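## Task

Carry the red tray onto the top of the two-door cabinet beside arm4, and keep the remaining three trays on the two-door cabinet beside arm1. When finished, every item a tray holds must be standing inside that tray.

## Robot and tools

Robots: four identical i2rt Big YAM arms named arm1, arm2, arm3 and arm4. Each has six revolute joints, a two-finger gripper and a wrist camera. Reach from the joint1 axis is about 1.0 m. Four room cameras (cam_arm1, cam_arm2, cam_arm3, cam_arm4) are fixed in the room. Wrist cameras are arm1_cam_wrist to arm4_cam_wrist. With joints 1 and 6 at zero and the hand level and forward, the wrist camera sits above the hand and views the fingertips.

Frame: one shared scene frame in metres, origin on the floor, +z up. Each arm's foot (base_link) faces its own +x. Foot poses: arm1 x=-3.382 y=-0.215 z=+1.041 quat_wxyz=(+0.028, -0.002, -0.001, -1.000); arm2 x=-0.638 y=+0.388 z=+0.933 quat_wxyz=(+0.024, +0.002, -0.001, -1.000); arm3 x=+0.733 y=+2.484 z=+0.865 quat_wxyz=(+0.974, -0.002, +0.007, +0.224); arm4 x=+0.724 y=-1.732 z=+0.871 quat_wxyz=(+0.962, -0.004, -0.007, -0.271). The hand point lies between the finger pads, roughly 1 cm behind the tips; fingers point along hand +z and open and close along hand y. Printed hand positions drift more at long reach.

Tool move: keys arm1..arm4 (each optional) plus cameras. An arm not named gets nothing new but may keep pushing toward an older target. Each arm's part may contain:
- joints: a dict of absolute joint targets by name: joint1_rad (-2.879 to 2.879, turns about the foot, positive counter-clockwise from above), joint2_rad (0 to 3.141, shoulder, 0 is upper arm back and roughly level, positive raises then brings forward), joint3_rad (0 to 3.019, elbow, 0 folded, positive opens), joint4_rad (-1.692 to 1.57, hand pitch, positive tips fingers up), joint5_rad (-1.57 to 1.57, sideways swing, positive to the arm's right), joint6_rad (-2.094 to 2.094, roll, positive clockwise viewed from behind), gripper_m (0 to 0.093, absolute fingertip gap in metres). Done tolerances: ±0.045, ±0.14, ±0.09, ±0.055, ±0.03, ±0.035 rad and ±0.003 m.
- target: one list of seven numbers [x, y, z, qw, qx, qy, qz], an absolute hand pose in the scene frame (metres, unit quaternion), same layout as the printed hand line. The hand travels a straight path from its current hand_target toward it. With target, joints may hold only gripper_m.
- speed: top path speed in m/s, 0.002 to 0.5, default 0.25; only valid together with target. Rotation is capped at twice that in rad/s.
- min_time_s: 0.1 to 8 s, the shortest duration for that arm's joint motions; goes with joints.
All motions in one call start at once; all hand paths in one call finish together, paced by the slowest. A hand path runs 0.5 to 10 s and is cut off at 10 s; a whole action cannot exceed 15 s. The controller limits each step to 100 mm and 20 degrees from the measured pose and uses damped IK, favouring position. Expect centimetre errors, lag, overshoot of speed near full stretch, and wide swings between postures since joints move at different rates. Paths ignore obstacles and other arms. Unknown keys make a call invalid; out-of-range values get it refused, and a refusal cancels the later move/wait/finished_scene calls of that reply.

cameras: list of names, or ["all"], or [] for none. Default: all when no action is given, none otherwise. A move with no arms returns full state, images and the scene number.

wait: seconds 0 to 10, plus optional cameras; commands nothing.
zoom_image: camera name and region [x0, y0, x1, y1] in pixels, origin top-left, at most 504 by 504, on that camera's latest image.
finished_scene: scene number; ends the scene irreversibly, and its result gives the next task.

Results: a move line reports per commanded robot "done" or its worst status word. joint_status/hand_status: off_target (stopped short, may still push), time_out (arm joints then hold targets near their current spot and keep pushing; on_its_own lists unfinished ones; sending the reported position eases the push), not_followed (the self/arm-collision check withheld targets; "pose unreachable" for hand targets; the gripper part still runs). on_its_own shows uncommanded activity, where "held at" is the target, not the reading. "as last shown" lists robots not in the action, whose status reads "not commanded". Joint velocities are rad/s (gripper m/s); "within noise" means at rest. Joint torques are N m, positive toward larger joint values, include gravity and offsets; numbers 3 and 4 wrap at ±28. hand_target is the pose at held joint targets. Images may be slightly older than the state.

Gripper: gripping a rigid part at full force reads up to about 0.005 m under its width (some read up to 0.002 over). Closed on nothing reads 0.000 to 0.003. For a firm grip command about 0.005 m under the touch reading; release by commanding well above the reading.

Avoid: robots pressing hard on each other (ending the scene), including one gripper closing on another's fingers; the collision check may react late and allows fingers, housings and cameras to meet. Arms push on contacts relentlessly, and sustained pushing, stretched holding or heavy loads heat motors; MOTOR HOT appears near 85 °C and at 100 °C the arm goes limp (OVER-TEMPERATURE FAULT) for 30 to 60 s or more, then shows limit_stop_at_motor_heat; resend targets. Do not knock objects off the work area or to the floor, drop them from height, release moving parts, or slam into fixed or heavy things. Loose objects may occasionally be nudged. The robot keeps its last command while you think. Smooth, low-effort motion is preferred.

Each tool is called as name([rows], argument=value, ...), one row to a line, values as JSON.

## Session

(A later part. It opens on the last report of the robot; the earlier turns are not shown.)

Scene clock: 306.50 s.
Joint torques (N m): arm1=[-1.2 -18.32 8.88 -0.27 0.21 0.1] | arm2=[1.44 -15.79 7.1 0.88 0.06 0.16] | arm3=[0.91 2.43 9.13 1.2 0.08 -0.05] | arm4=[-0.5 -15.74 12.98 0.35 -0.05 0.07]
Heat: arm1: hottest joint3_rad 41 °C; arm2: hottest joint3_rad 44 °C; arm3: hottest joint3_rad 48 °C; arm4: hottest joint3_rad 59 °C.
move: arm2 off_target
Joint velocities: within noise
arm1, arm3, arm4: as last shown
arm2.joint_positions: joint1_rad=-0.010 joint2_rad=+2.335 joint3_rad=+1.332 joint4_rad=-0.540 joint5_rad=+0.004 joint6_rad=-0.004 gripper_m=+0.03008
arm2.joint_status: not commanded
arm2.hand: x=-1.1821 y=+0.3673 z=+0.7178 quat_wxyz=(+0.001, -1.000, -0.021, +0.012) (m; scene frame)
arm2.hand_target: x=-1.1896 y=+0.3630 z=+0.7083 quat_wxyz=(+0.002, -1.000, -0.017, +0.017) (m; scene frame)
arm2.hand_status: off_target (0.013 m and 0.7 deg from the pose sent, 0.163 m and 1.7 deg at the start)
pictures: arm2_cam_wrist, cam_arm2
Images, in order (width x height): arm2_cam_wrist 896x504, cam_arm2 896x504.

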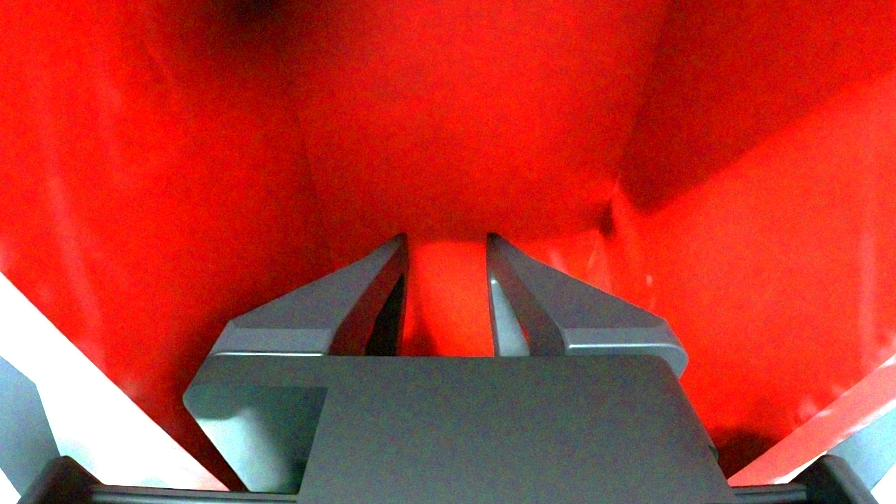

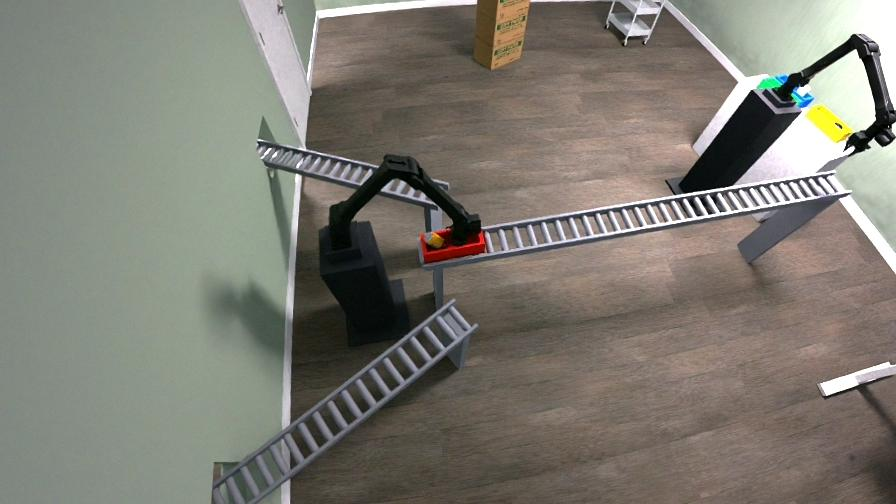

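move(arm2={"target": [-1.12, 0.363, 0.702, -0.0017, 0.9998, 0.0175, -0.0174], "speed": 0.07}, cameras=["cam_arm2", "arm2_cam_wrist"])

zoom_image(camera="cam_arm2", region=[400, 200, 500, 280])

Scene clock: 312.63 s.
Joint torques (N m): arm1=[-1.38 -18.32 8.92 -0.27 0.2 0.1] | arm2=[1.38 -15.56 2.15 0.46 -0.03 0.16] | arm3=[1.26 2.43 9.18 1.17 0.07 -0.06] | arm4=[-1.08 -15.79 13.29 0.34 -0.06 0.1]
Heat: arm1: hottest joint3_rad 41 °C; arm2: hottest joint3_rad 44 °C; arm3: hottest joint3_rad 48 °C; arm4: hottest joint3_rad 59 °C.
move: arm2 off_target
Joint velocities: within noise
arm1, arm3, arm4: as last shown
arm2.joint_positions: joint1_rad=-0.003 joint2_rad=+2.279 joint3_rad=+1.149 joint4_rad=-0.369 joint5_rad=+0.007 joint6_rad=+0.005 gripper_m=+0.03008
arm2.joint_status: not commanded
arm2.hand: x=-1.1369 y=+0.3665 z=+0.7119 quat_wxyz=(+0.001, -0.999, -0.020, +0.034) (m; scene frame)
arm2.hand_target: x=-1.1200 y=+0.3633 z=+0.7024 quat_wxyz=(+0.002, -1.000, -0.017, +0.017) (m; scene frame)
arm2.hand_status: off_target (0.020 m and 1.9 deg from the pose sent, 0.064 m and 0.7 deg at the start)
pictures: arm2_cam_wrist, cam_arm2
Images, in order (width x height): arm2_cam_wrist 896x504, cam_arm2 896x504.

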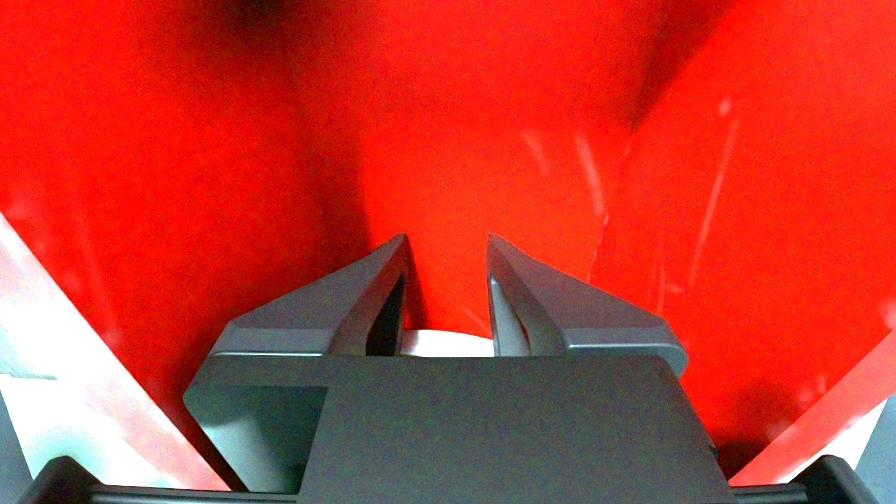

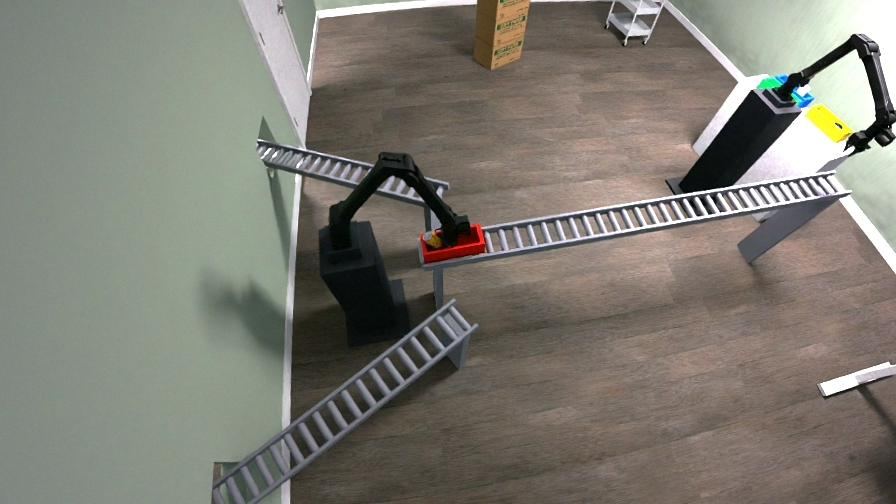

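Scaled by 5.040 from the camera's 896x504 image, which has a finer 1280x720 frame.

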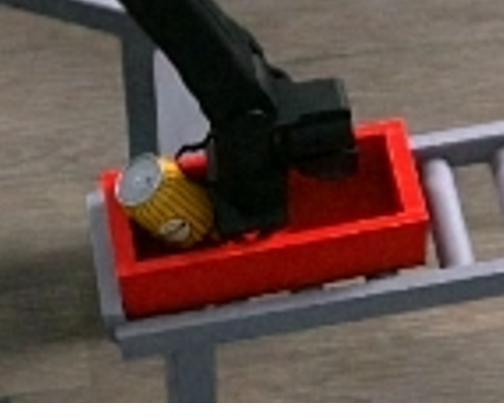

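move(arm2={"target": [-1.085, 0.3625, 0.702, -0.0017, 0.9998, 0.0175, -0.0174], "speed": 0.07}, cameras=["cam_arm2", "arm2_cam_wrist"])

zoom_image(camera="cam_arm2", region=[400, 200, 500, 280])

Scene clock: 316.03 s.
Joint torques (N m): arm1=[-1.26 -18.37 8.8 -0.25 0.19 0.1] | arm2=[1.61 -13.8 0.27 0.06 -0.03 0.16] | arm3=[1.26 2.37 9.16 1.24 0.1 -0.05] | arm4=[-0.15 -15.15 13.19 0.42 -0.05 0.08]
Heat: arm1: hottest joint3_rad 41 °C; arm2: hottest joint3_rad 43 °C; arm3: hottest joint3_rad 48 °C; arm4: hottest joint3_rad 59 °C.
move: arm2 off_target
Joint velocities: within noise
arm1, arm3, arm4: as last shown
arm2.joint_positions: joint1_rad=-0.003 joint2_rad=+2.233 joint3_rad=+1.059 joint4_rad=-0.284 joint5_rad=+0.007 joint6_rad=+0.009 gripper_m=+0.03008
arm2.joint_status: not commanded
arm2.hand: x=-1.1202 y=+0.3671 z=+0.7194 quat_wxyz=(+0.001, -0.998, -0.018, +0.054) (m; scene frame)
arm2.hand_target: x=-1.0852 y=+0.3631 z=+0.7033 quat_wxyz=(+0.002, -1.000, -0.018, +0.017) (m; scene frame)
arm2.hand_status: off_target (0.040 m and 4.2 deg from the pose sent, 0.053 m and 1.9 deg at the start)
pictures: arm2_cam_wrist, cam_arm2
Images, in order (width x height): arm2_cam_wrist 896x504, cam_arm2 896x504.

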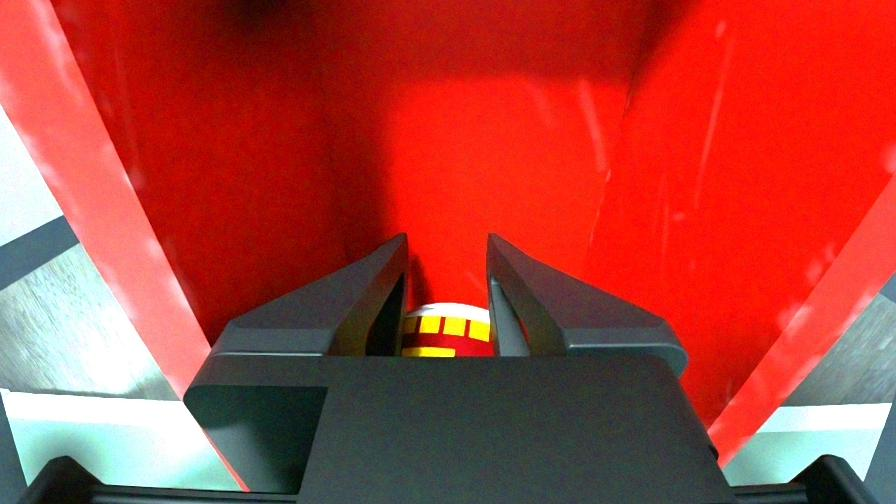

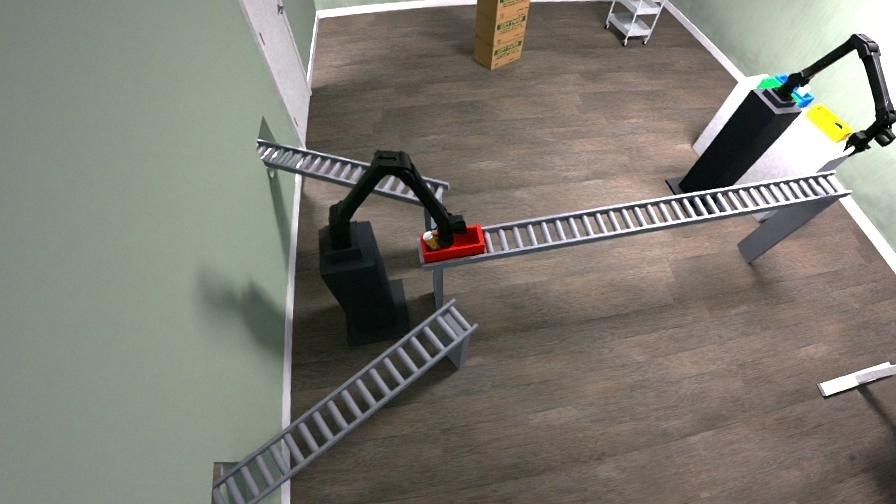

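Scaled by 5.040 from the camera's 896x504 image, which has a finer 1280x720 frame.

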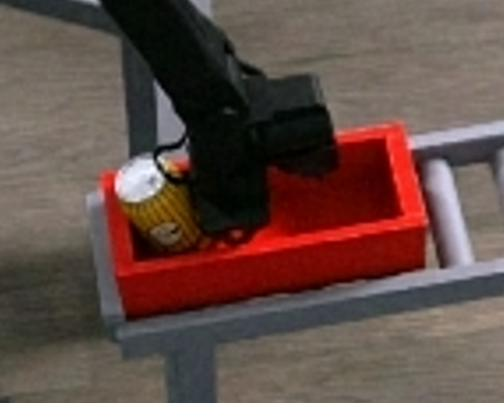

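move(arm2={"target": [-1.05, 0.3625, 0.697, -0.0017, 0.9999, 0.0175, -0.005], "speed": 0.07}, cameras=["cam_arm2", "arm2_cam_wrist"])

zoom_image(camera="cam_arm2", region=[400, 200, 500, 280])

Scene clock: 323.43 s.
Joint torques (N m): arm1=[-1.32 -18.37 8.87 -0.24 0.2 0.11] | arm2=[1.67 -12.16 -2.61 -0.34 0 0.13] | arm3=[1.2 2.43 9.09 1.18 0.08 -0.06] | arm4=[-0.32 -15.5 13.05 0.43 -0.08 0.09]
Heat: arm1: hottest joint3_rad 41 °C; arm2: hottest joint3_rad 42 °C; arm3: hottest joint3_rad 48 °C; arm4: hottest joint3_rad 59 °C.
move: arm2 off_target
Joint velocities: within noise
arm1, arm3, arm4: as last shown
arm2.joint_positions: joint1_rad=-0.002 joint2_rad=+2.198 joint3_rad=+1.007 joint4_rad=-0.230 joint5_rad=+0.007 joint6_rad=+0.015 gripper_m=+0.03008
arm2.joint_status: not commanded
arm2.hand: x=-1.1143 y=+0.3670 z=+0.7284 quat_wxyz=(+0.000, -0.997, -0.015, +0.073) (m; scene frame)
arm2.hand_target: x=-1.0509 y=+0.3639 z=+0.7013 quat_wxyz=(+0.003, -1.000, -0.018, +0.005) (m; scene frame)
arm2.hand_status: off_target (0.072 m and 7.8 deg from the pose sent, 0.074 m and 5.7 deg at the start)
pictures: arm2_cam_wrist, cam_arm2
Images, in order (width x height): arm2_cam_wrist 896x504, cam_arm2 896x504.

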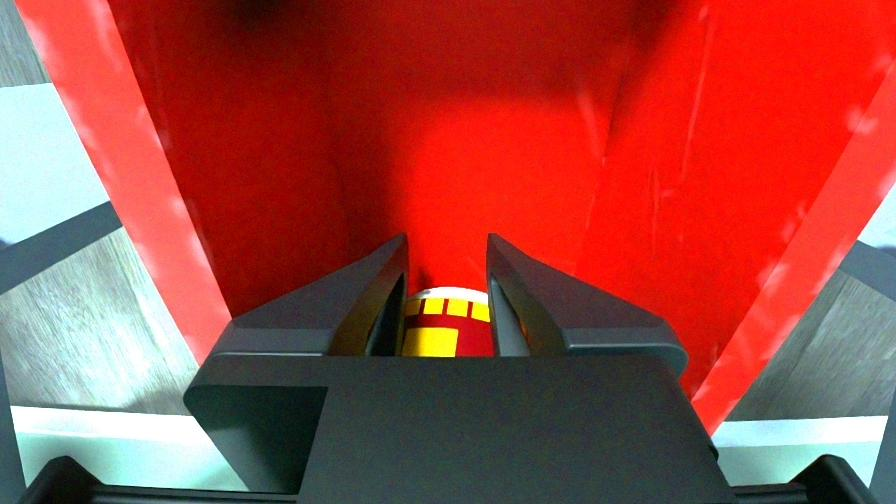

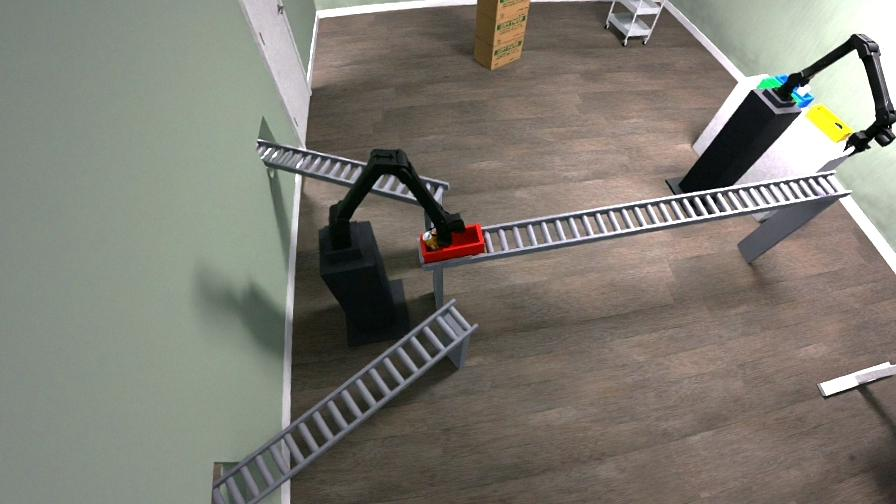

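Scaled by 5.040 from the camera's 896x504 image, which has a finer 1280x720 frame.

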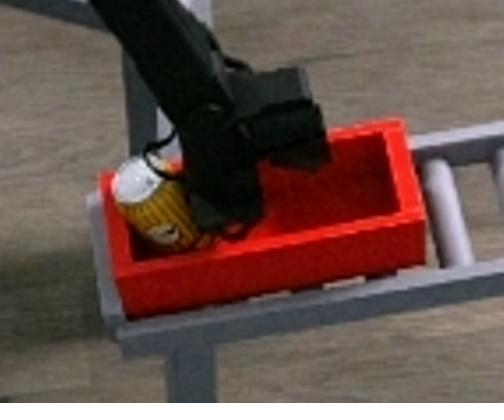

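move(arm2={"target": [-1.16, 0.3655, 0.725, 0.002, 0.992, 0.0174, 0.1247], "speed": 0.15}, cameras=["cam_arm2", "arm2_cam_wrist"])

zoom_image(camera="cam_arm2", region=[400, 200, 500, 280])

Scene clock: 334.43 s.
Joint torques (N m): arm1=[-1.38 -18.08 8.81 -0.24 0.21 0.09] | arm2=[0.09 -16.67 7.71 -0.64 -0.29 -0.04] | arm3=[1.14 2.84 9.16 1.24 0.09 -0.06] | arm4=[0.03 -15.68 13.08 0.34 -0.07 0.08]
Heat: arm1: hottest joint3_rad 41 °C; arm2: hottest joint3_rad 41 °C; arm3: hottest joint3_rad 48 °C; arm4: hottest joint3_rad 59 °C.
move: arm2 done
Joint velocities: within noise
arm1, arm3, arm4: as last shown
arm2.joint_positions: joint1_rad=-0.005 joint2_rad=+2.376 joint3_rad=+1.469 joint4_rad=-0.899 joint5_rad=-0.002 joint6_rad=+0.015 gripper_m=+0.03007
arm2.joint_status: not commanded
arm2.hand: x=-1.1562 y=+0.3648 z=+0.7328 quat_wxyz=(+0.001, -0.993, -0.014, -0.119) (m; scene frame)
arm2.hand_target: x=-1.1598 y=+0.3655 z=+0.7251 quat_wxyz=(-0.002, -0.992, -0.017, -0.124) (m; scene frame)
arm2.hand_status: done (0.009 m and 0.8 deg from the pose sent, 0.046 m and 22.7 deg at the start)
pictures: arm2_cam_wrist, cam_arm2
Images, in order (width x height): arm2_cam_wrist 896x504, cam_arm2 896x504.

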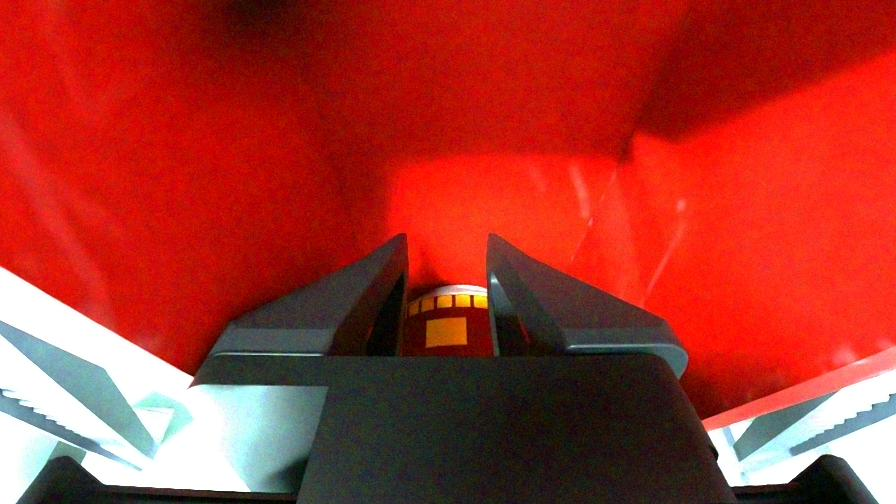

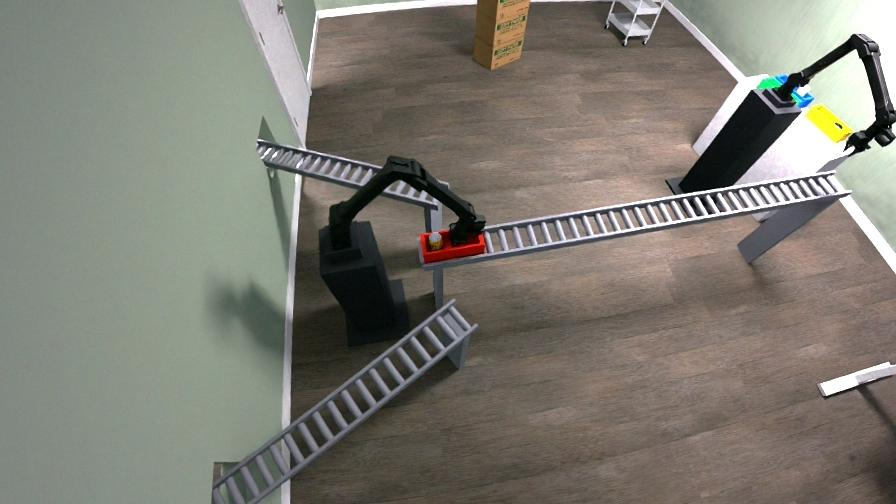

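Scaled by 5.040 from the camera's 896x504 image, which has a finer 1280x720 frame.

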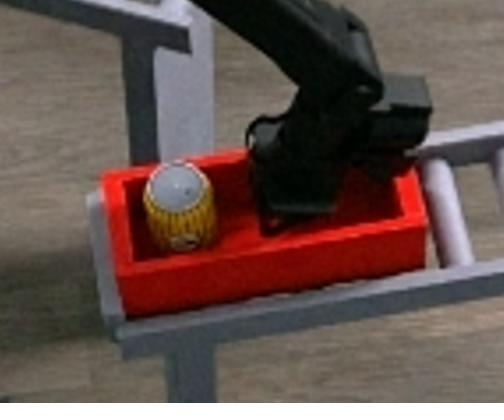

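move(arm2={"target": [-1.185, 0.3655, 0.95, 0.002, 0.992, 0.0174, 0.1247], "speed": 0.2}, cameras=[])

move(arm2={"target": [-1.15, 0.41, 1.02, -0.0017, 0.9998, 0.0175, -0.0174], "speed": 0.3, "joints": {"gripper_m": 0.055}}, cameras=["arm2_cam_wrist", "cam_arm2"])

zoom_image(camera="cam_arm2", region=[400, 200, 500, 280])

zoom_image(camera="arm2_cam_wrist", region=[240, 0, 520, 280])

Scene clock: 340.83 s.
Joint torques (N m): arm1=[-1.55 -18.26 8.9 -0.27 0.21 0.1] | arm2=[0.21 -17.08 10.61 -0.68 -0.19 -0.04] | arm3=[1.08 2.37 9.14 1.2 0.07 -0.06] | arm4=[-0.38 -16.03 13 0.34 -0.09 0.07]
Heat: arm1: hottest joint3_rad 41 °C; arm2: hottest joint3_rad 41 °C; arm3: hottest joint3_rad 48 °C; arm4: hottest joint3_rad 59 °C.
move: arm2 off_target
Joint velocities: within noise
arm1.joint_positions: joint1_rad=-1.593 joint2_rad=+1.887 joint3_rad=+1.463 joint4_rad=-1.084 joint5_rad=+0.003 joint6_rad=+1.567 gripper_m=+0.03789
arm1.joint_status: not commanded
arm1.hand: x=-3.4001 y=+0.3529 z=+1.1041 quat_wxyz=(-0.001, -0.018, +0.999, +0.030) (m; scene frame)
arm1.hand_target: x=-3.3970 y=+0.3646 z=+1.1100 quat_wxyz=(+0.000, -0.013, +0.999, +0.038) (m; scene frame)
arm1.hand_status: not commanded
arm2.joint_positions: joint1_rad=-0.005 joint2_rad=+2.072 joint3_rad=+1.588 joint4_rad=-1.347 joint5_rad=-0.004 joint6_rad=+0.015 gripper_m=+0.03007
arm2.joint_status: not commanded
arm2.hand: x=-1.1751 y=+0.3643 z=+0.9437 quat_wxyz=(+0.000, -0.991, -0.014, -0.131) (m; scene frame)
arm2.hand_target: x=-1.1848 y=+0.3655 z=+0.9501 quat_wxyz=(-0.002, -0.992, -0.017, -0.124) (m; scene frame)
arm2.hand_status: off_target (0.012 m and 0.9 deg from the pose sent, 0.219 m and 0.8 deg at the start)
arm3.joint_positions: joint1_rad=-0.423 joint2_rad=+0.637 joint3_rad=+1.333 joint4_rad=-1.526 joint5_rad=+0.222 joint6_rad=+0.654 gripper_m=+0.09396
arm3.joint_status: not commanded
arm3.hand: x=+0.9557 y=+2.4547 z=+1.3375 quat_wxyz=(-0.369, -0.322, -0.872, -0.018) (m; scene frame)
arm3.hand_target: x=+0.9552 y=+2.4547 z=+1.3503 quat_wxyz=(-0.382, -0.321, -0.866, -0.024) (m; scene frame)
arm3.hand_status: not commanded
arm4.joint_positions: joint1_rad=+1.564 joint2_rad=+1.777 joint3_rad=+1.455 joint4_rad=-1.285 joint5_rad=-0.014 joint6_rad=+1.523 gripper_m=+0.06509
arm4.joint_status: not commanded
arm4.hand: x=+0.9946 y=-1.2884 z=+0.9872 quat_wxyz=(+0.005, -0.252, -0.968, +0.020) (m; scene frame)
arm4.hand_target: x=+0.9994 y=-1.2708 z=+1.0002 quat_wxyz=(+0.000, -0.254, -0.967, +0.000) (m; scene frame)
arm4.hand_status: not commanded
pictures: none
No camera images: "cameras" was empty.

Scene clock: 342.20 s.
Joint torques (N m): arm1=[-1.26 -18.37 8.83 -0.29 0.2 0.11] | arm2=[0.44 -13.74 8.75 0.96 -0.18 -0.11] | arm3=[0.97 2.43 9.11 1.17 0.09 -0.05] | arm4=[-0.44 -15.97 13.05 0.29 -0.02 0.06]
Heat: arm1: hottest joint3_rad 41 °C; arm2: hottest joint3_rad 41 °C; arm3: hottest joint3_rad 48 °C; arm4: hottest joint3_rad 59 °C.
move: arm2 done
Joint velocities: within noise
arm1, arm3, arm4: as last shown
arm2.joint_positions: joint1_rad=-0.087 joint2_rad=+1.731 joint3_rad=+1.325 joint4_rad=-1.129 joint5_rad=+0.007 joint6_rad=-0.059 gripper_m=+0.05492
arm2.joint_status: all done
arm2.hand: x=-1.1468 y=+0.4095 z=+1.0257 quat_wxyz=(+0.003, -1.000, -0.010, +0.016) (m; scene frame)
arm2.hand_target: x=-1.1499 y=+0.4101 z=+1.0201 quat_wxyz=(+0.002, -1.000, -0.017, +0.017) (m; scene frame)
arm2.hand_status: done (0.007 m and 0.9 deg from the pose sent, 0.092 m and 17.1 deg at the start)
pictures: arm2_cam_wrist, cam_arm2
Images, in order (width x height): arm2_cam_wrist 896x504, cam_arm2 896x504.

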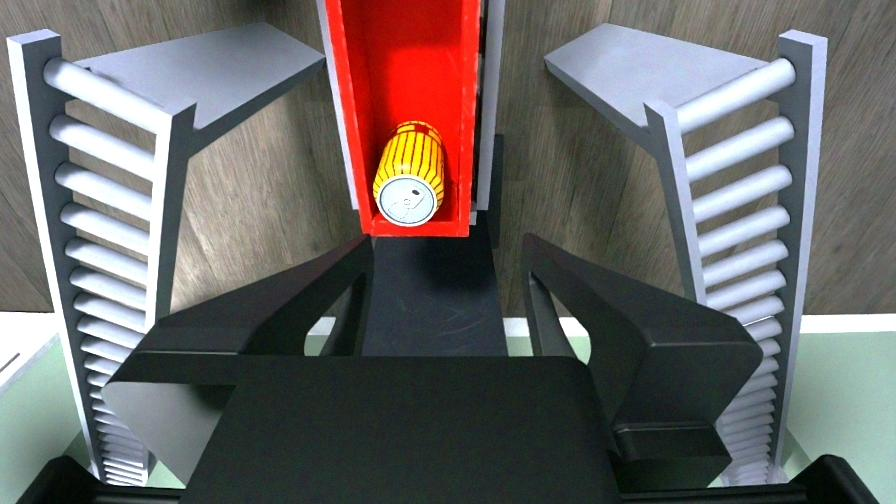

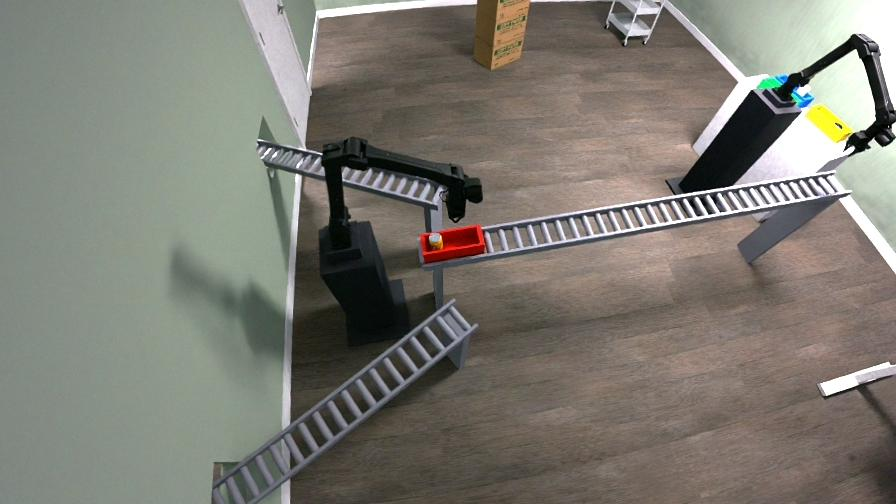

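Scaled by 5.040 from the camera's 896x504 image, which has a finer 1280x720 frame.

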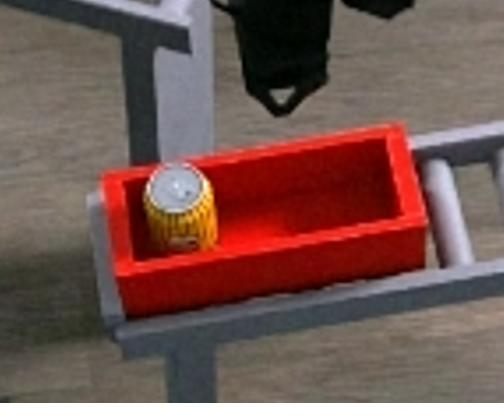

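Scaled by 1.800 from the camera's 896x504 image, which has a finer 1280x720 frame.

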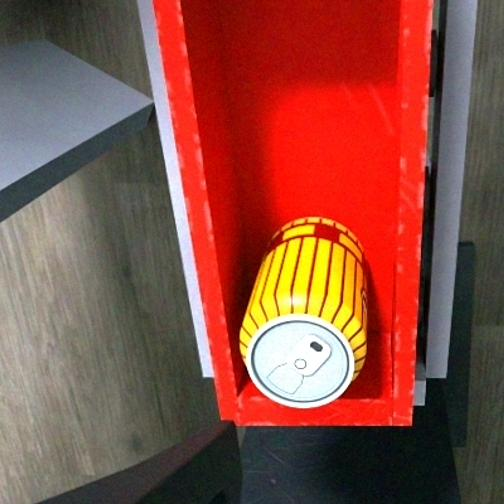

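move(arm2={"target": [-1.132, 0.429, 0.89, -0.0017, 0.9998, 0.0175, -0.0174], "speed": 0.2}, cameras=["arm2_cam_wrist"])

Scene clock: 352.40 s.
Joint torques (N m): arm1=[-1.32 -18.49 8.81 -0.25 0.22 0.1] | arm2=[-0.26 -13.8 7.24 0.92 -0.19 -0.11] | arm3=[1.08 2.32 9.1 1.16 0.09 -0.07] | arm4=[-0.62 -16.15 13 0.21 -0.05 0.06]
Heat: arm1: hottest joint3_rad 41 °C; arm2: hottest joint3_rad 41 °C; arm3: hottest joint3_rad 48 °C; arm4: hottest joint3_rad 59 °C.
move: arm2 done
Joint velocities: within noise
arm1, arm3, arm4: as last shown
arm2.joint_positions: joint1_rad=-0.121 joint2_rad=+1.881 joint3_rad=+1.141 joint4_rad=-0.795 joint5_rad=+0.005 joint6_rad=-0.100 gripper_m=+0.05492
arm2.joint_status: not commanded
arm2.hand: x=-1.1293 y=+0.4248 z=+0.8957 quat_wxyz=(+0.003, -1.000, -0.014, +0.016) (m; scene frame)
arm2.hand_target: x=-1.1319 y=+0.4290 z=+0.8902 quat_wxyz=(+0.002, -1.000, -0.017, +0.018) (m; scene frame)
arm2.hand_status: done (0.008 m and 0.5 deg from the pose sent, 0.138 m and 0.9 deg at the start)
pictures: arm2_cam_wrist
Images, in order (width x height): arm2_cam_wrist 896x504.

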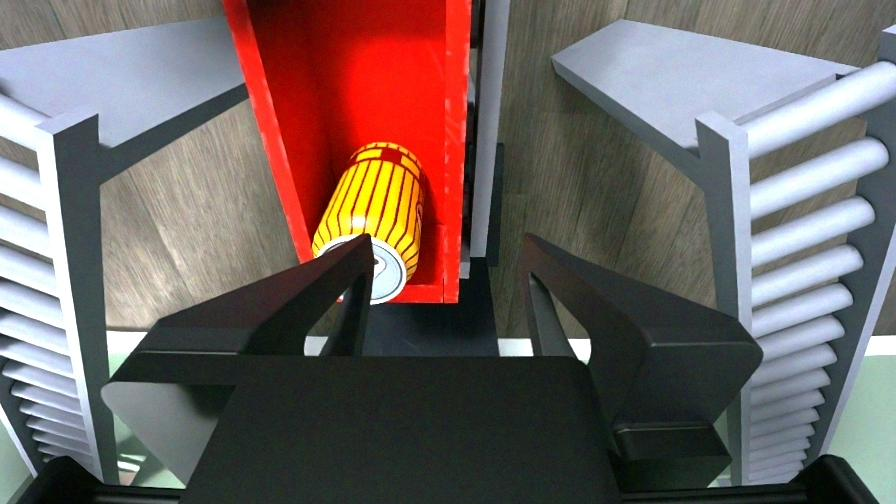

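move(arm2={"target": [-1.136, 0.435, 0.757, -0.0017, 0.9998, 0.0175, -0.0174], "speed": 0.12}, cameras=["arm2_cam_wrist"])

Scene clock: 358.73 s.
Joint torques (N m): arm1=[-1.26 -18.26 8.88 -0.31 0.2 0.1] | arm2=[-0.38 -14.21 6.45 0.66 -0.19 -0.11] | arm3=[1.14 2.43 9.16 1.14 0.1 -0.07] | arm4=[-0.09 -15.03 13.07 0.42 -0.07 0.11]
Heat: arm1: hottest joint3_rad 41 °C; arm2: hottest joint3_rad 41 °C; arm3: hottest joint3_rad 48 °C; arm4: hottest joint3_rad 60 °C.
move: arm2 off_target
Joint velocities: within noise
arm1, arm3, arm4: as last shown
arm2.joint_positions: joint1_rad=-0.133 joint2_rad=+2.163 joint3_rad=+1.130 joint4_rad=-0.512 joint5_rad=+0.004 joint6_rad=-0.111 gripper_m=+0.05492
arm2.joint_status: not commanded
arm2.hand: x=-1.1271 y=+0.4300 z=+0.7617 quat_wxyz=(+0.002, -1.000, -0.014, +0.011) (m; scene frame)
arm2.hand_target: x=-1.1358 y=+0.4350 z=+0.7573 quat_wxyz=(+0.002, -1.000, -0.017, +0.018) (m; scene frame)
arm2.hand_status: off_target (0.011 m and 0.9 deg from the pose sent, 0.139 m and 0.5 deg at the start)
pictures: arm2_cam_wrist
Images, in order (width x height): arm2_cam_wrist 896x504.

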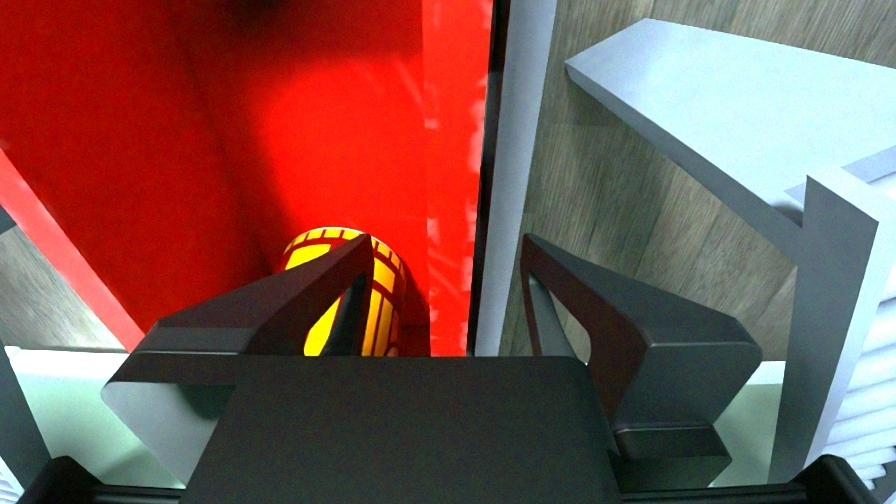

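move(arm2={"joints": {"gripper_m": 0.0}}, cameras=["arm2_cam_wrist"])

Scene clock: 364.67 s.
Joint torques (N m): arm1=[-1.38 -18.2 8.83 -0.31 0.19 0.11] | arm2=[-0.26 -14.86 6.43 0.79 -0.18 -0.14] | arm3=[1.03 2.2 9.24 1.18 0.1 -0.03] | arm4=[-0.26 -15.5 13.14 0.47 -0.03 0.07]
Heat: arm1: hottest joint3_rad 41 °C; arm2: hottest joint3_rad 41 °C; arm3: hottest joint3_rad 48 °C; arm4: hottest joint3_rad 60 °C.
move: arm2 off_target
Joint velocities: within noise
arm1, arm3, arm4: as last shown
arm2.joint_positions: joint1_rad=-0.133 joint2_rad=+2.163 joint3_rad=+1.130 joint4_rad=-0.511 joint5_rad=+0.004 joint6_rad=-0.109 gripper_m=+0.01231
arm2.joint_status: gripper_m off_target (ended at +0.01234, target +0.00000)
arm2.hand: x=-1.1275 y=+0.4302 z=+0.7618 quat_wxyz=(+0.002, -1.000, -0.012, +0.012) (m; scene frame)
arm2.hand_target: x=-1.1358 y=+0.4350 z=+0.7573 quat_wxyz=(+0.002, -1.000, -0.017, +0.018) (m; scene frame)
arm2.hand_status: not commanded
pictures: arm2_cam_wrist
Images, in order (width x height): arm2_cam_wrist 896x504.

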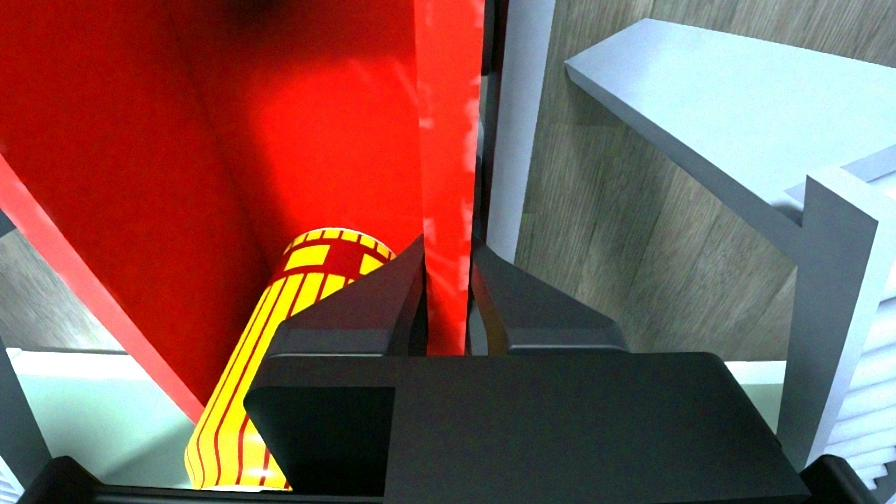

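move(arm2={"target": [-1.1415, 0.432, 0.85, -0.0034, 0.9992, 0.0175, -0.0349], "speed": 0.08}, cameras=["arm2_cam_wrist", "cam_arm2"])

zoom_image(camera="cam_arm2", region=[390, 180, 520, 290])

Scene clock: 371.67 s.
Joint torques (N m): arm1=[-1.32 -18.14 8.85 -0.29 0.21 0.1] | arm2=[0.15 -18.2 6.64 -0.2 -0.34 -0.07] | arm3=[1.14 2.61 9.11 1.2 0.08 -0.07] | arm4=[-0.21 -15.85 13.01 0.42 0 0.08]
Heat: arm1: hottest joint3_rad 41 °C; arm2: hottest joint3_rad 41 °C; arm3: hottest joint3_rad 48 °C; arm4: hottest joint3_rad 60 °C.
move: arm2 off_target
Joint velocities: within noise
arm1, arm3, arm4: as last shown
arm2.joint_positions: joint1_rad=-0.133 joint2_rad=+2.015 joint3_rad=+1.122 joint4_rad=-0.638 joint5_rad=+0.008 joint6_rad=-0.109 gripper_m=+0.01231
arm2.joint_status: not commanded
arm2.hand: x=-1.1310 y=+0.4314 z=+0.8287 quat_wxyz=(+0.005, -1.000, -0.012, +0.018) (m; scene frame)
arm2.hand_target: x=-1.1413 y=+0.4320 z=+0.8496 quat_wxyz=(+0.004, -0.999, -0.017, +0.035) (m; scene frame)
arm2.hand_status: off_target (0.024 m and 2.1 deg from the pose sent, 0.089 m and 2.7 deg at the start)
pictures: arm2_cam_wrist, cam_arm2
Images, in order (width x height): arm2_cam_wrist 896x504, cam_arm2 896x504.

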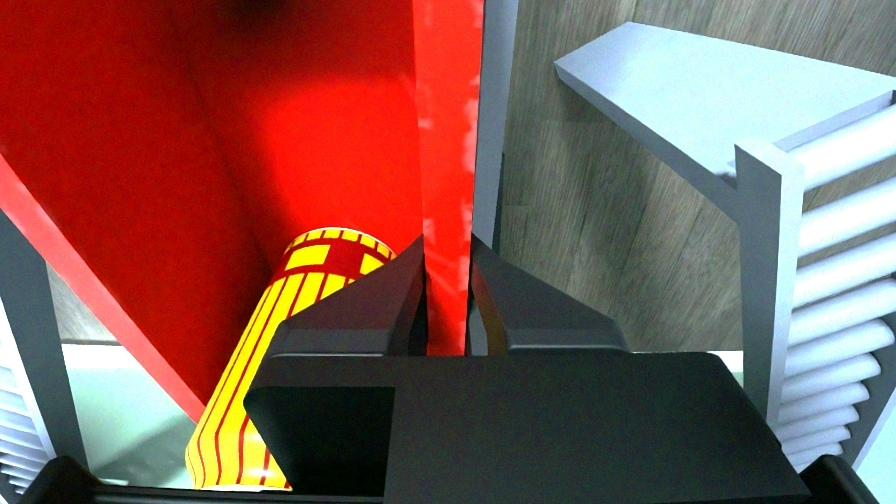

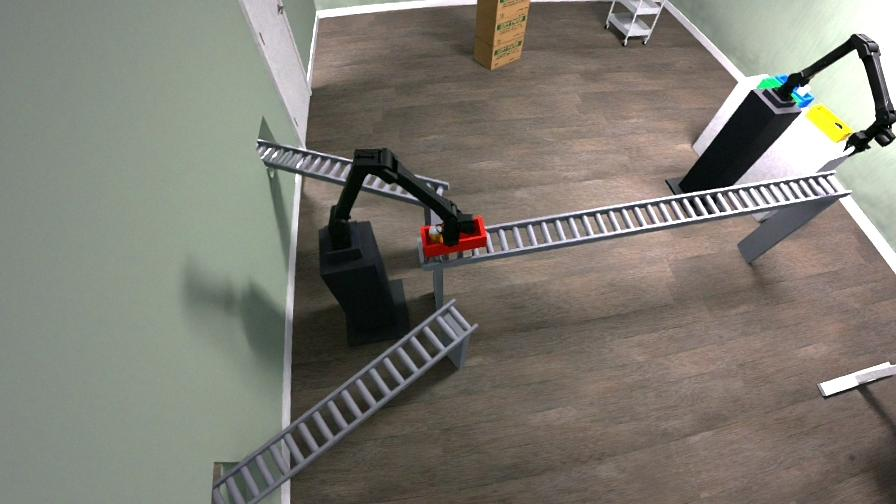

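Scaled by 3.877 from the camera's 896x504 image, which has a finer 1280x720 frame.

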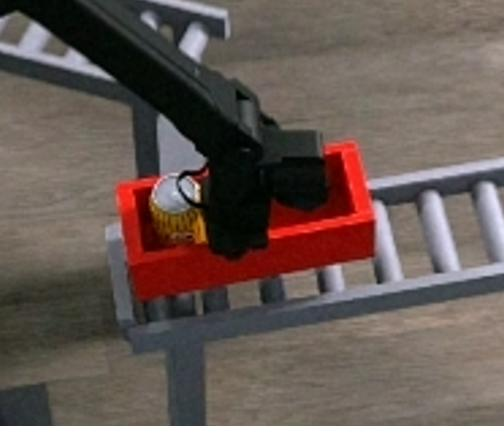

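move(arm2={"target": [-1.14, 0.4, 0.93, -0.0034, 0.9992, 0.0175, -0.0349], "speed": 0.15}, cameras=[])

move(arm2={"target": [-0.9434, -0.0715, 0.976, 0.0355, 0.967, -0.2546, -0.0121], "speed": 0.16}, cameras=["arm2_cam_wrist", "cam_arm2"])

zoom_image(camera="cam_arm2", region=[300, 100, 500, 280])

Scene clock: 403.17 s.
Joint torques (N m): arm1=[-1.32 -18.43 8.83 -0.24 0.2 0.11] | arm2=[0.62 -16.73 10.45 -0.28 -0.32 0.18] | arm3=[1.03 2.49 9.11 1.24 0.08 -0.05] | arm4=[-1.03 -15.56 12.97 0.4 -0.04 0.04]
Heat: arm1: hottest joint3_rad 42 °C; arm2: hottest joint3_rad 41 °C; arm3: hottest joint3_rad 48 °C; arm4: hottest joint3_rad 60 °C.
move: arm2 off_target
Joint velocities: within noise
arm1, arm3, arm4: as last shown
arm2.joint_positions: joint1_rad=-0.074 joint2_rad=+1.855 joint3_rad=+1.120 joint4_rad=-0.821 joint5_rad=+0.011 joint6_rad=-0.072 gripper_m=+0.01231
arm2.joint_status: not commanded
arm2.hand: x=-1.1178 y=+0.4026 z=+0.9018 quat_wxyz=(+0.005, -1.000, -0.023, +0.005) (m; scene frame)
arm2.hand_target: x=-1.1391 y=+0.3999 z=+0.9301 quat_wxyz=(+0.003, -0.999, -0.018, +0.035) (m; scene frame)
arm2.hand_status: off_target (0.036 m and 3.4 deg from the pose sent, 0.106 m and 2.1 deg at the start)
pictures: none
No camera images: "cameras" was empty.

Scene clock: 407.33 s.
Joint torques (N m): arm1=[-1.38 -18.14 8.87 -0.27 0.2 0.11] | arm2=[0.62 -16.73 13.65 0.05 -0.03 0.14] | arm3=[1.08 2.43 9.14 1.26 0.08 -0.05] | arm4=[-0.21 -15.74 13.18 0.36 -0.08 0.11]
Heat: arm1: hottest joint3_rad 42 °C; arm2: hottest joint3_rad 41 °C; arm3: hottest joint3_rad 48 °C; arm4: hottest joint3_rad 60 °C.
move: arm2 off_target
Joint velocities: within noise
arm1, arm3, arm4: as last shown
arm2.joint_positions: joint1_rad=+0.938 joint2_rad=+1.878 joint3_rad=+1.295 joint4_rad=-0.992 joint5_rad=+0.005 joint6_rad=+1.485 gripper_m=+0.01231
arm2.joint_status: not commanded
arm2.hand: x=-0.9254 y=-0.0444 z=+0.9458 quat_wxyz=(+0.001, -0.969, +0.246, +0.000) (m; scene frame)
arm2.hand_target: x=-0.9422 y=-0.0697 z=+0.9770 quat_wxyz=(-0.036, -0.966, +0.254, +0.012) (m; scene frame)
arm2.hand_status: off_target (0.044 m and 4.5 deg from the pose sent, 0.511 m and 32.5 deg at the start)
pictures: arm2_cam_wrist, cam_arm2
Images, in order (width x height): arm2_cam_wrist 896x504, cam_arm2 896x504.

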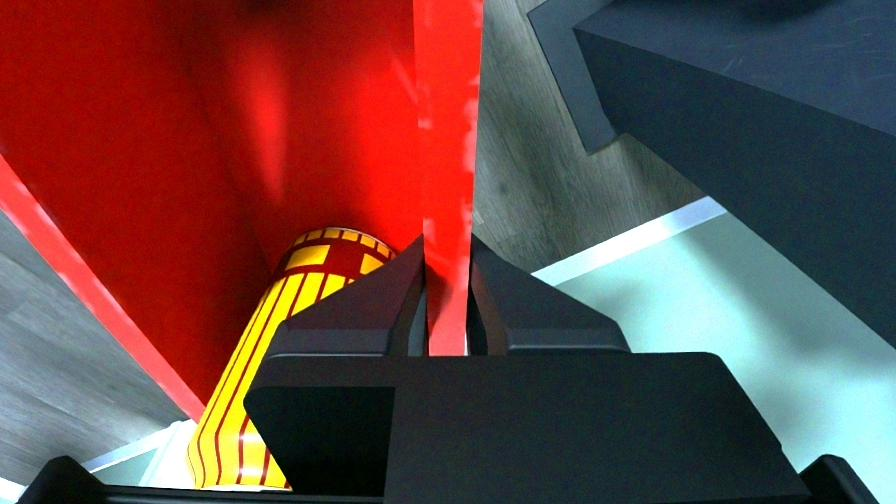

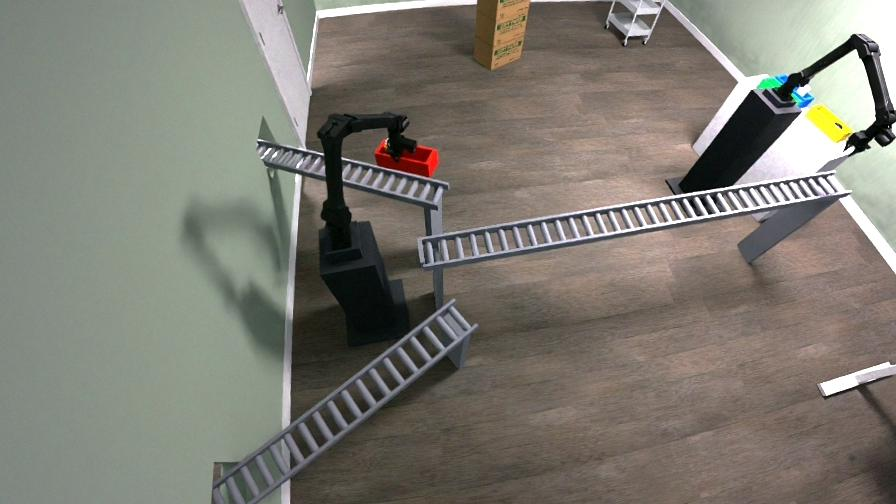

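Scaled by 2.520 from the camera's 896x504 image, which has a finer 1280x720 frame.

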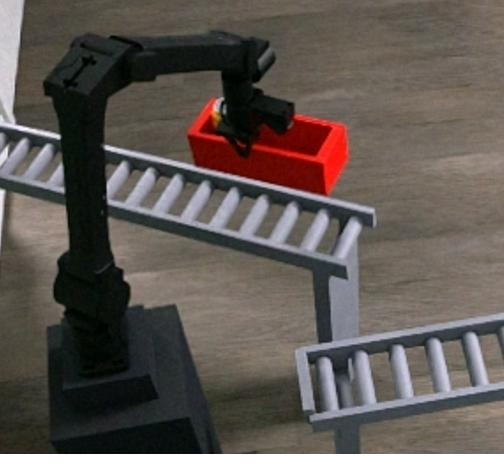

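move(arm2={"target": [-0.9434, -0.0715, 0.86, 0.0355, 0.967, -0.2546, -0.0121], "speed": 0.12}, cameras=["arm2_cam_wrist", "cam_arm2"])

zoom_image(camera="cam_arm2", region=[340, 120, 480, 240])

Scene clock: 419.43 s.
Joint torques (N m): arm1=[-1.32 -18.37 8.85 -0.29 0.22 0.1] | arm2=[0.38 -18.37 8.06 0.98 -0.04 0.17] | arm3=[1.08 2.43 9.14 1.22 0.08 -0.06] | arm4=[-0.38 -15.62 12.89 0.39 -0.02 0.09]
Heat: arm1: hottest joint3_rad 42 °C; arm2: hottest joint3_rad 44 °C; arm3: hottest joint3_rad 48 °C; arm4: hottest joint3_rad 60 °C.
move: arm2 off_target
Joint velocities: within noise
arm1.joint_positions: joint1_rad=-1.593 joint2_rad=+1.887 joint3_rad=+1.463 joint4_rad=-1.084 joint5_rad=+0.003 joint6_rad=+1.567 gripper_m=+0.03789
arm1.joint_status: not commanded
arm1.hand: x=-3.4001 y=+0.3529 z=+1.1041 quat_wxyz=(-0.001, -0.018, +0.999, +0.030) (m; scene frame)
arm1.hand_target: x=-3.3970 y=+0.3646 z=+1.1100 quat_wxyz=(+0.000, -0.013, +0.999, +0.038) (m; scene frame)
arm1.hand_status: not commanded
arm2.joint_positions: joint1_rad=+0.938 joint2_rad=+2.068 joint3_rad=+1.268 joint4_rad=-0.761 joint5_rad=+0.005 joint6_rad=+1.485 gripper_m=+0.01231
arm2.joint_status: not commanded
arm2.hand: x=-0.9315 y=-0.0543 z=+0.8419 quat_wxyz=(-0.005, -0.969, +0.247, +0.002) (m; scene frame)
arm2.hand_target: x=-0.9431 y=-0.0710 z=+0.8605 quat_wxyz=(-0.035, -0.966, +0.254, +0.012) (m; scene frame)
arm2.hand_status: off_target (0.028 m and 3.8 deg from the pose sent, 0.092 m and 4.5 deg at the start)
arm3.joint_positions: joint1_rad=-0.423 joint2_rad=+0.637 joint3_rad=+1.333 joint4_rad=-1.526 joint5_rad=+0.222 joint6_rad=+0.654 gripper_m=+0.09396
arm3.joint_status: not commanded
arm3.hand: x=+0.9557 y=+2.4547 z=+1.3375 quat_wxyz=(-0.369, -0.322, -0.872, -0.018) (m; scene frame)
arm3.hand_target: x=+0.9552 y=+2.4547 z=+1.3503 quat_wxyz=(-0.382, -0.321, -0.866, -0.024) (m; scene frame)
arm3.hand_status: not commanded
arm4.joint_positions: joint1_rad=+1.564 joint2_rad=+1.777 joint3_rad=+1.455 joint4_rad=-1.285 joint5_rad=-0.014 joint6_rad=+1.523 gripper_m=+0.06509
arm4.joint_status: not commanded
arm4.hand: x=+0.9946 y=-1.2884 z=+0.9872 quat_wxyz=(+0.005, -0.252, -0.968, +0.020) (m; scene frame)
arm4.hand_target: x=+0.9994 y=-1.2708 z=+1.0002 quat_wxyz=(+0.000, -0.254, -0.967, +0.000) (m; scene frame)
arm4.hand_status: not commanded
pictures: arm2_cam_wrist, cam_arm2
Images, in order (width x height): arm2_cam_wrist 896x504, cam_arm2 896x504.

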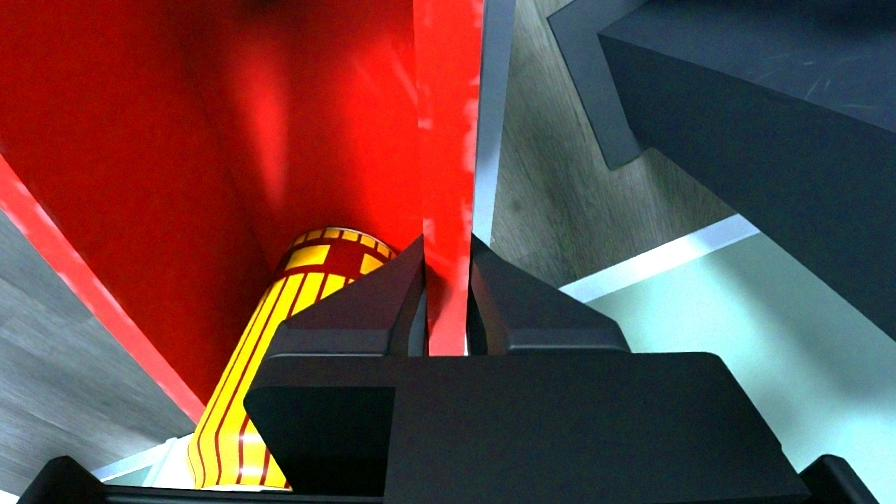

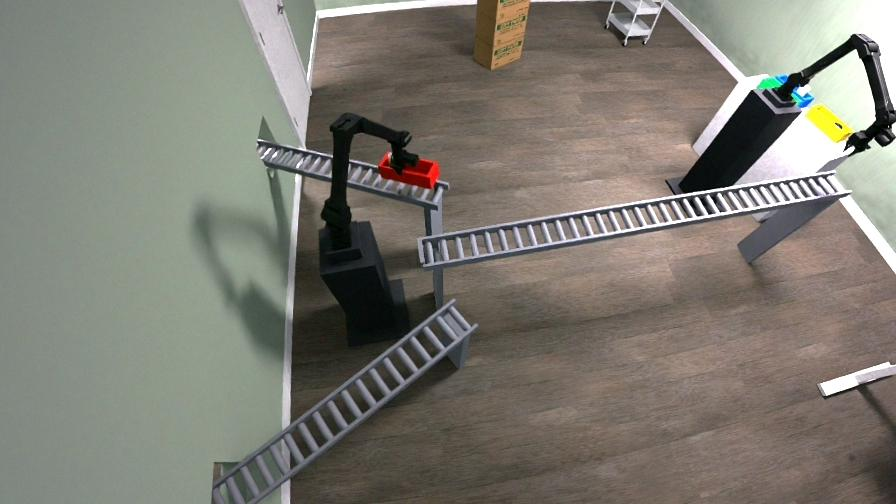

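Scaled by 3.600 from the camera's 896x504 image, which has a finer 1280x720 frame.

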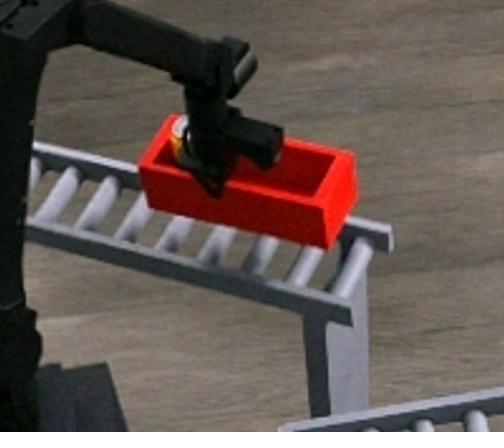

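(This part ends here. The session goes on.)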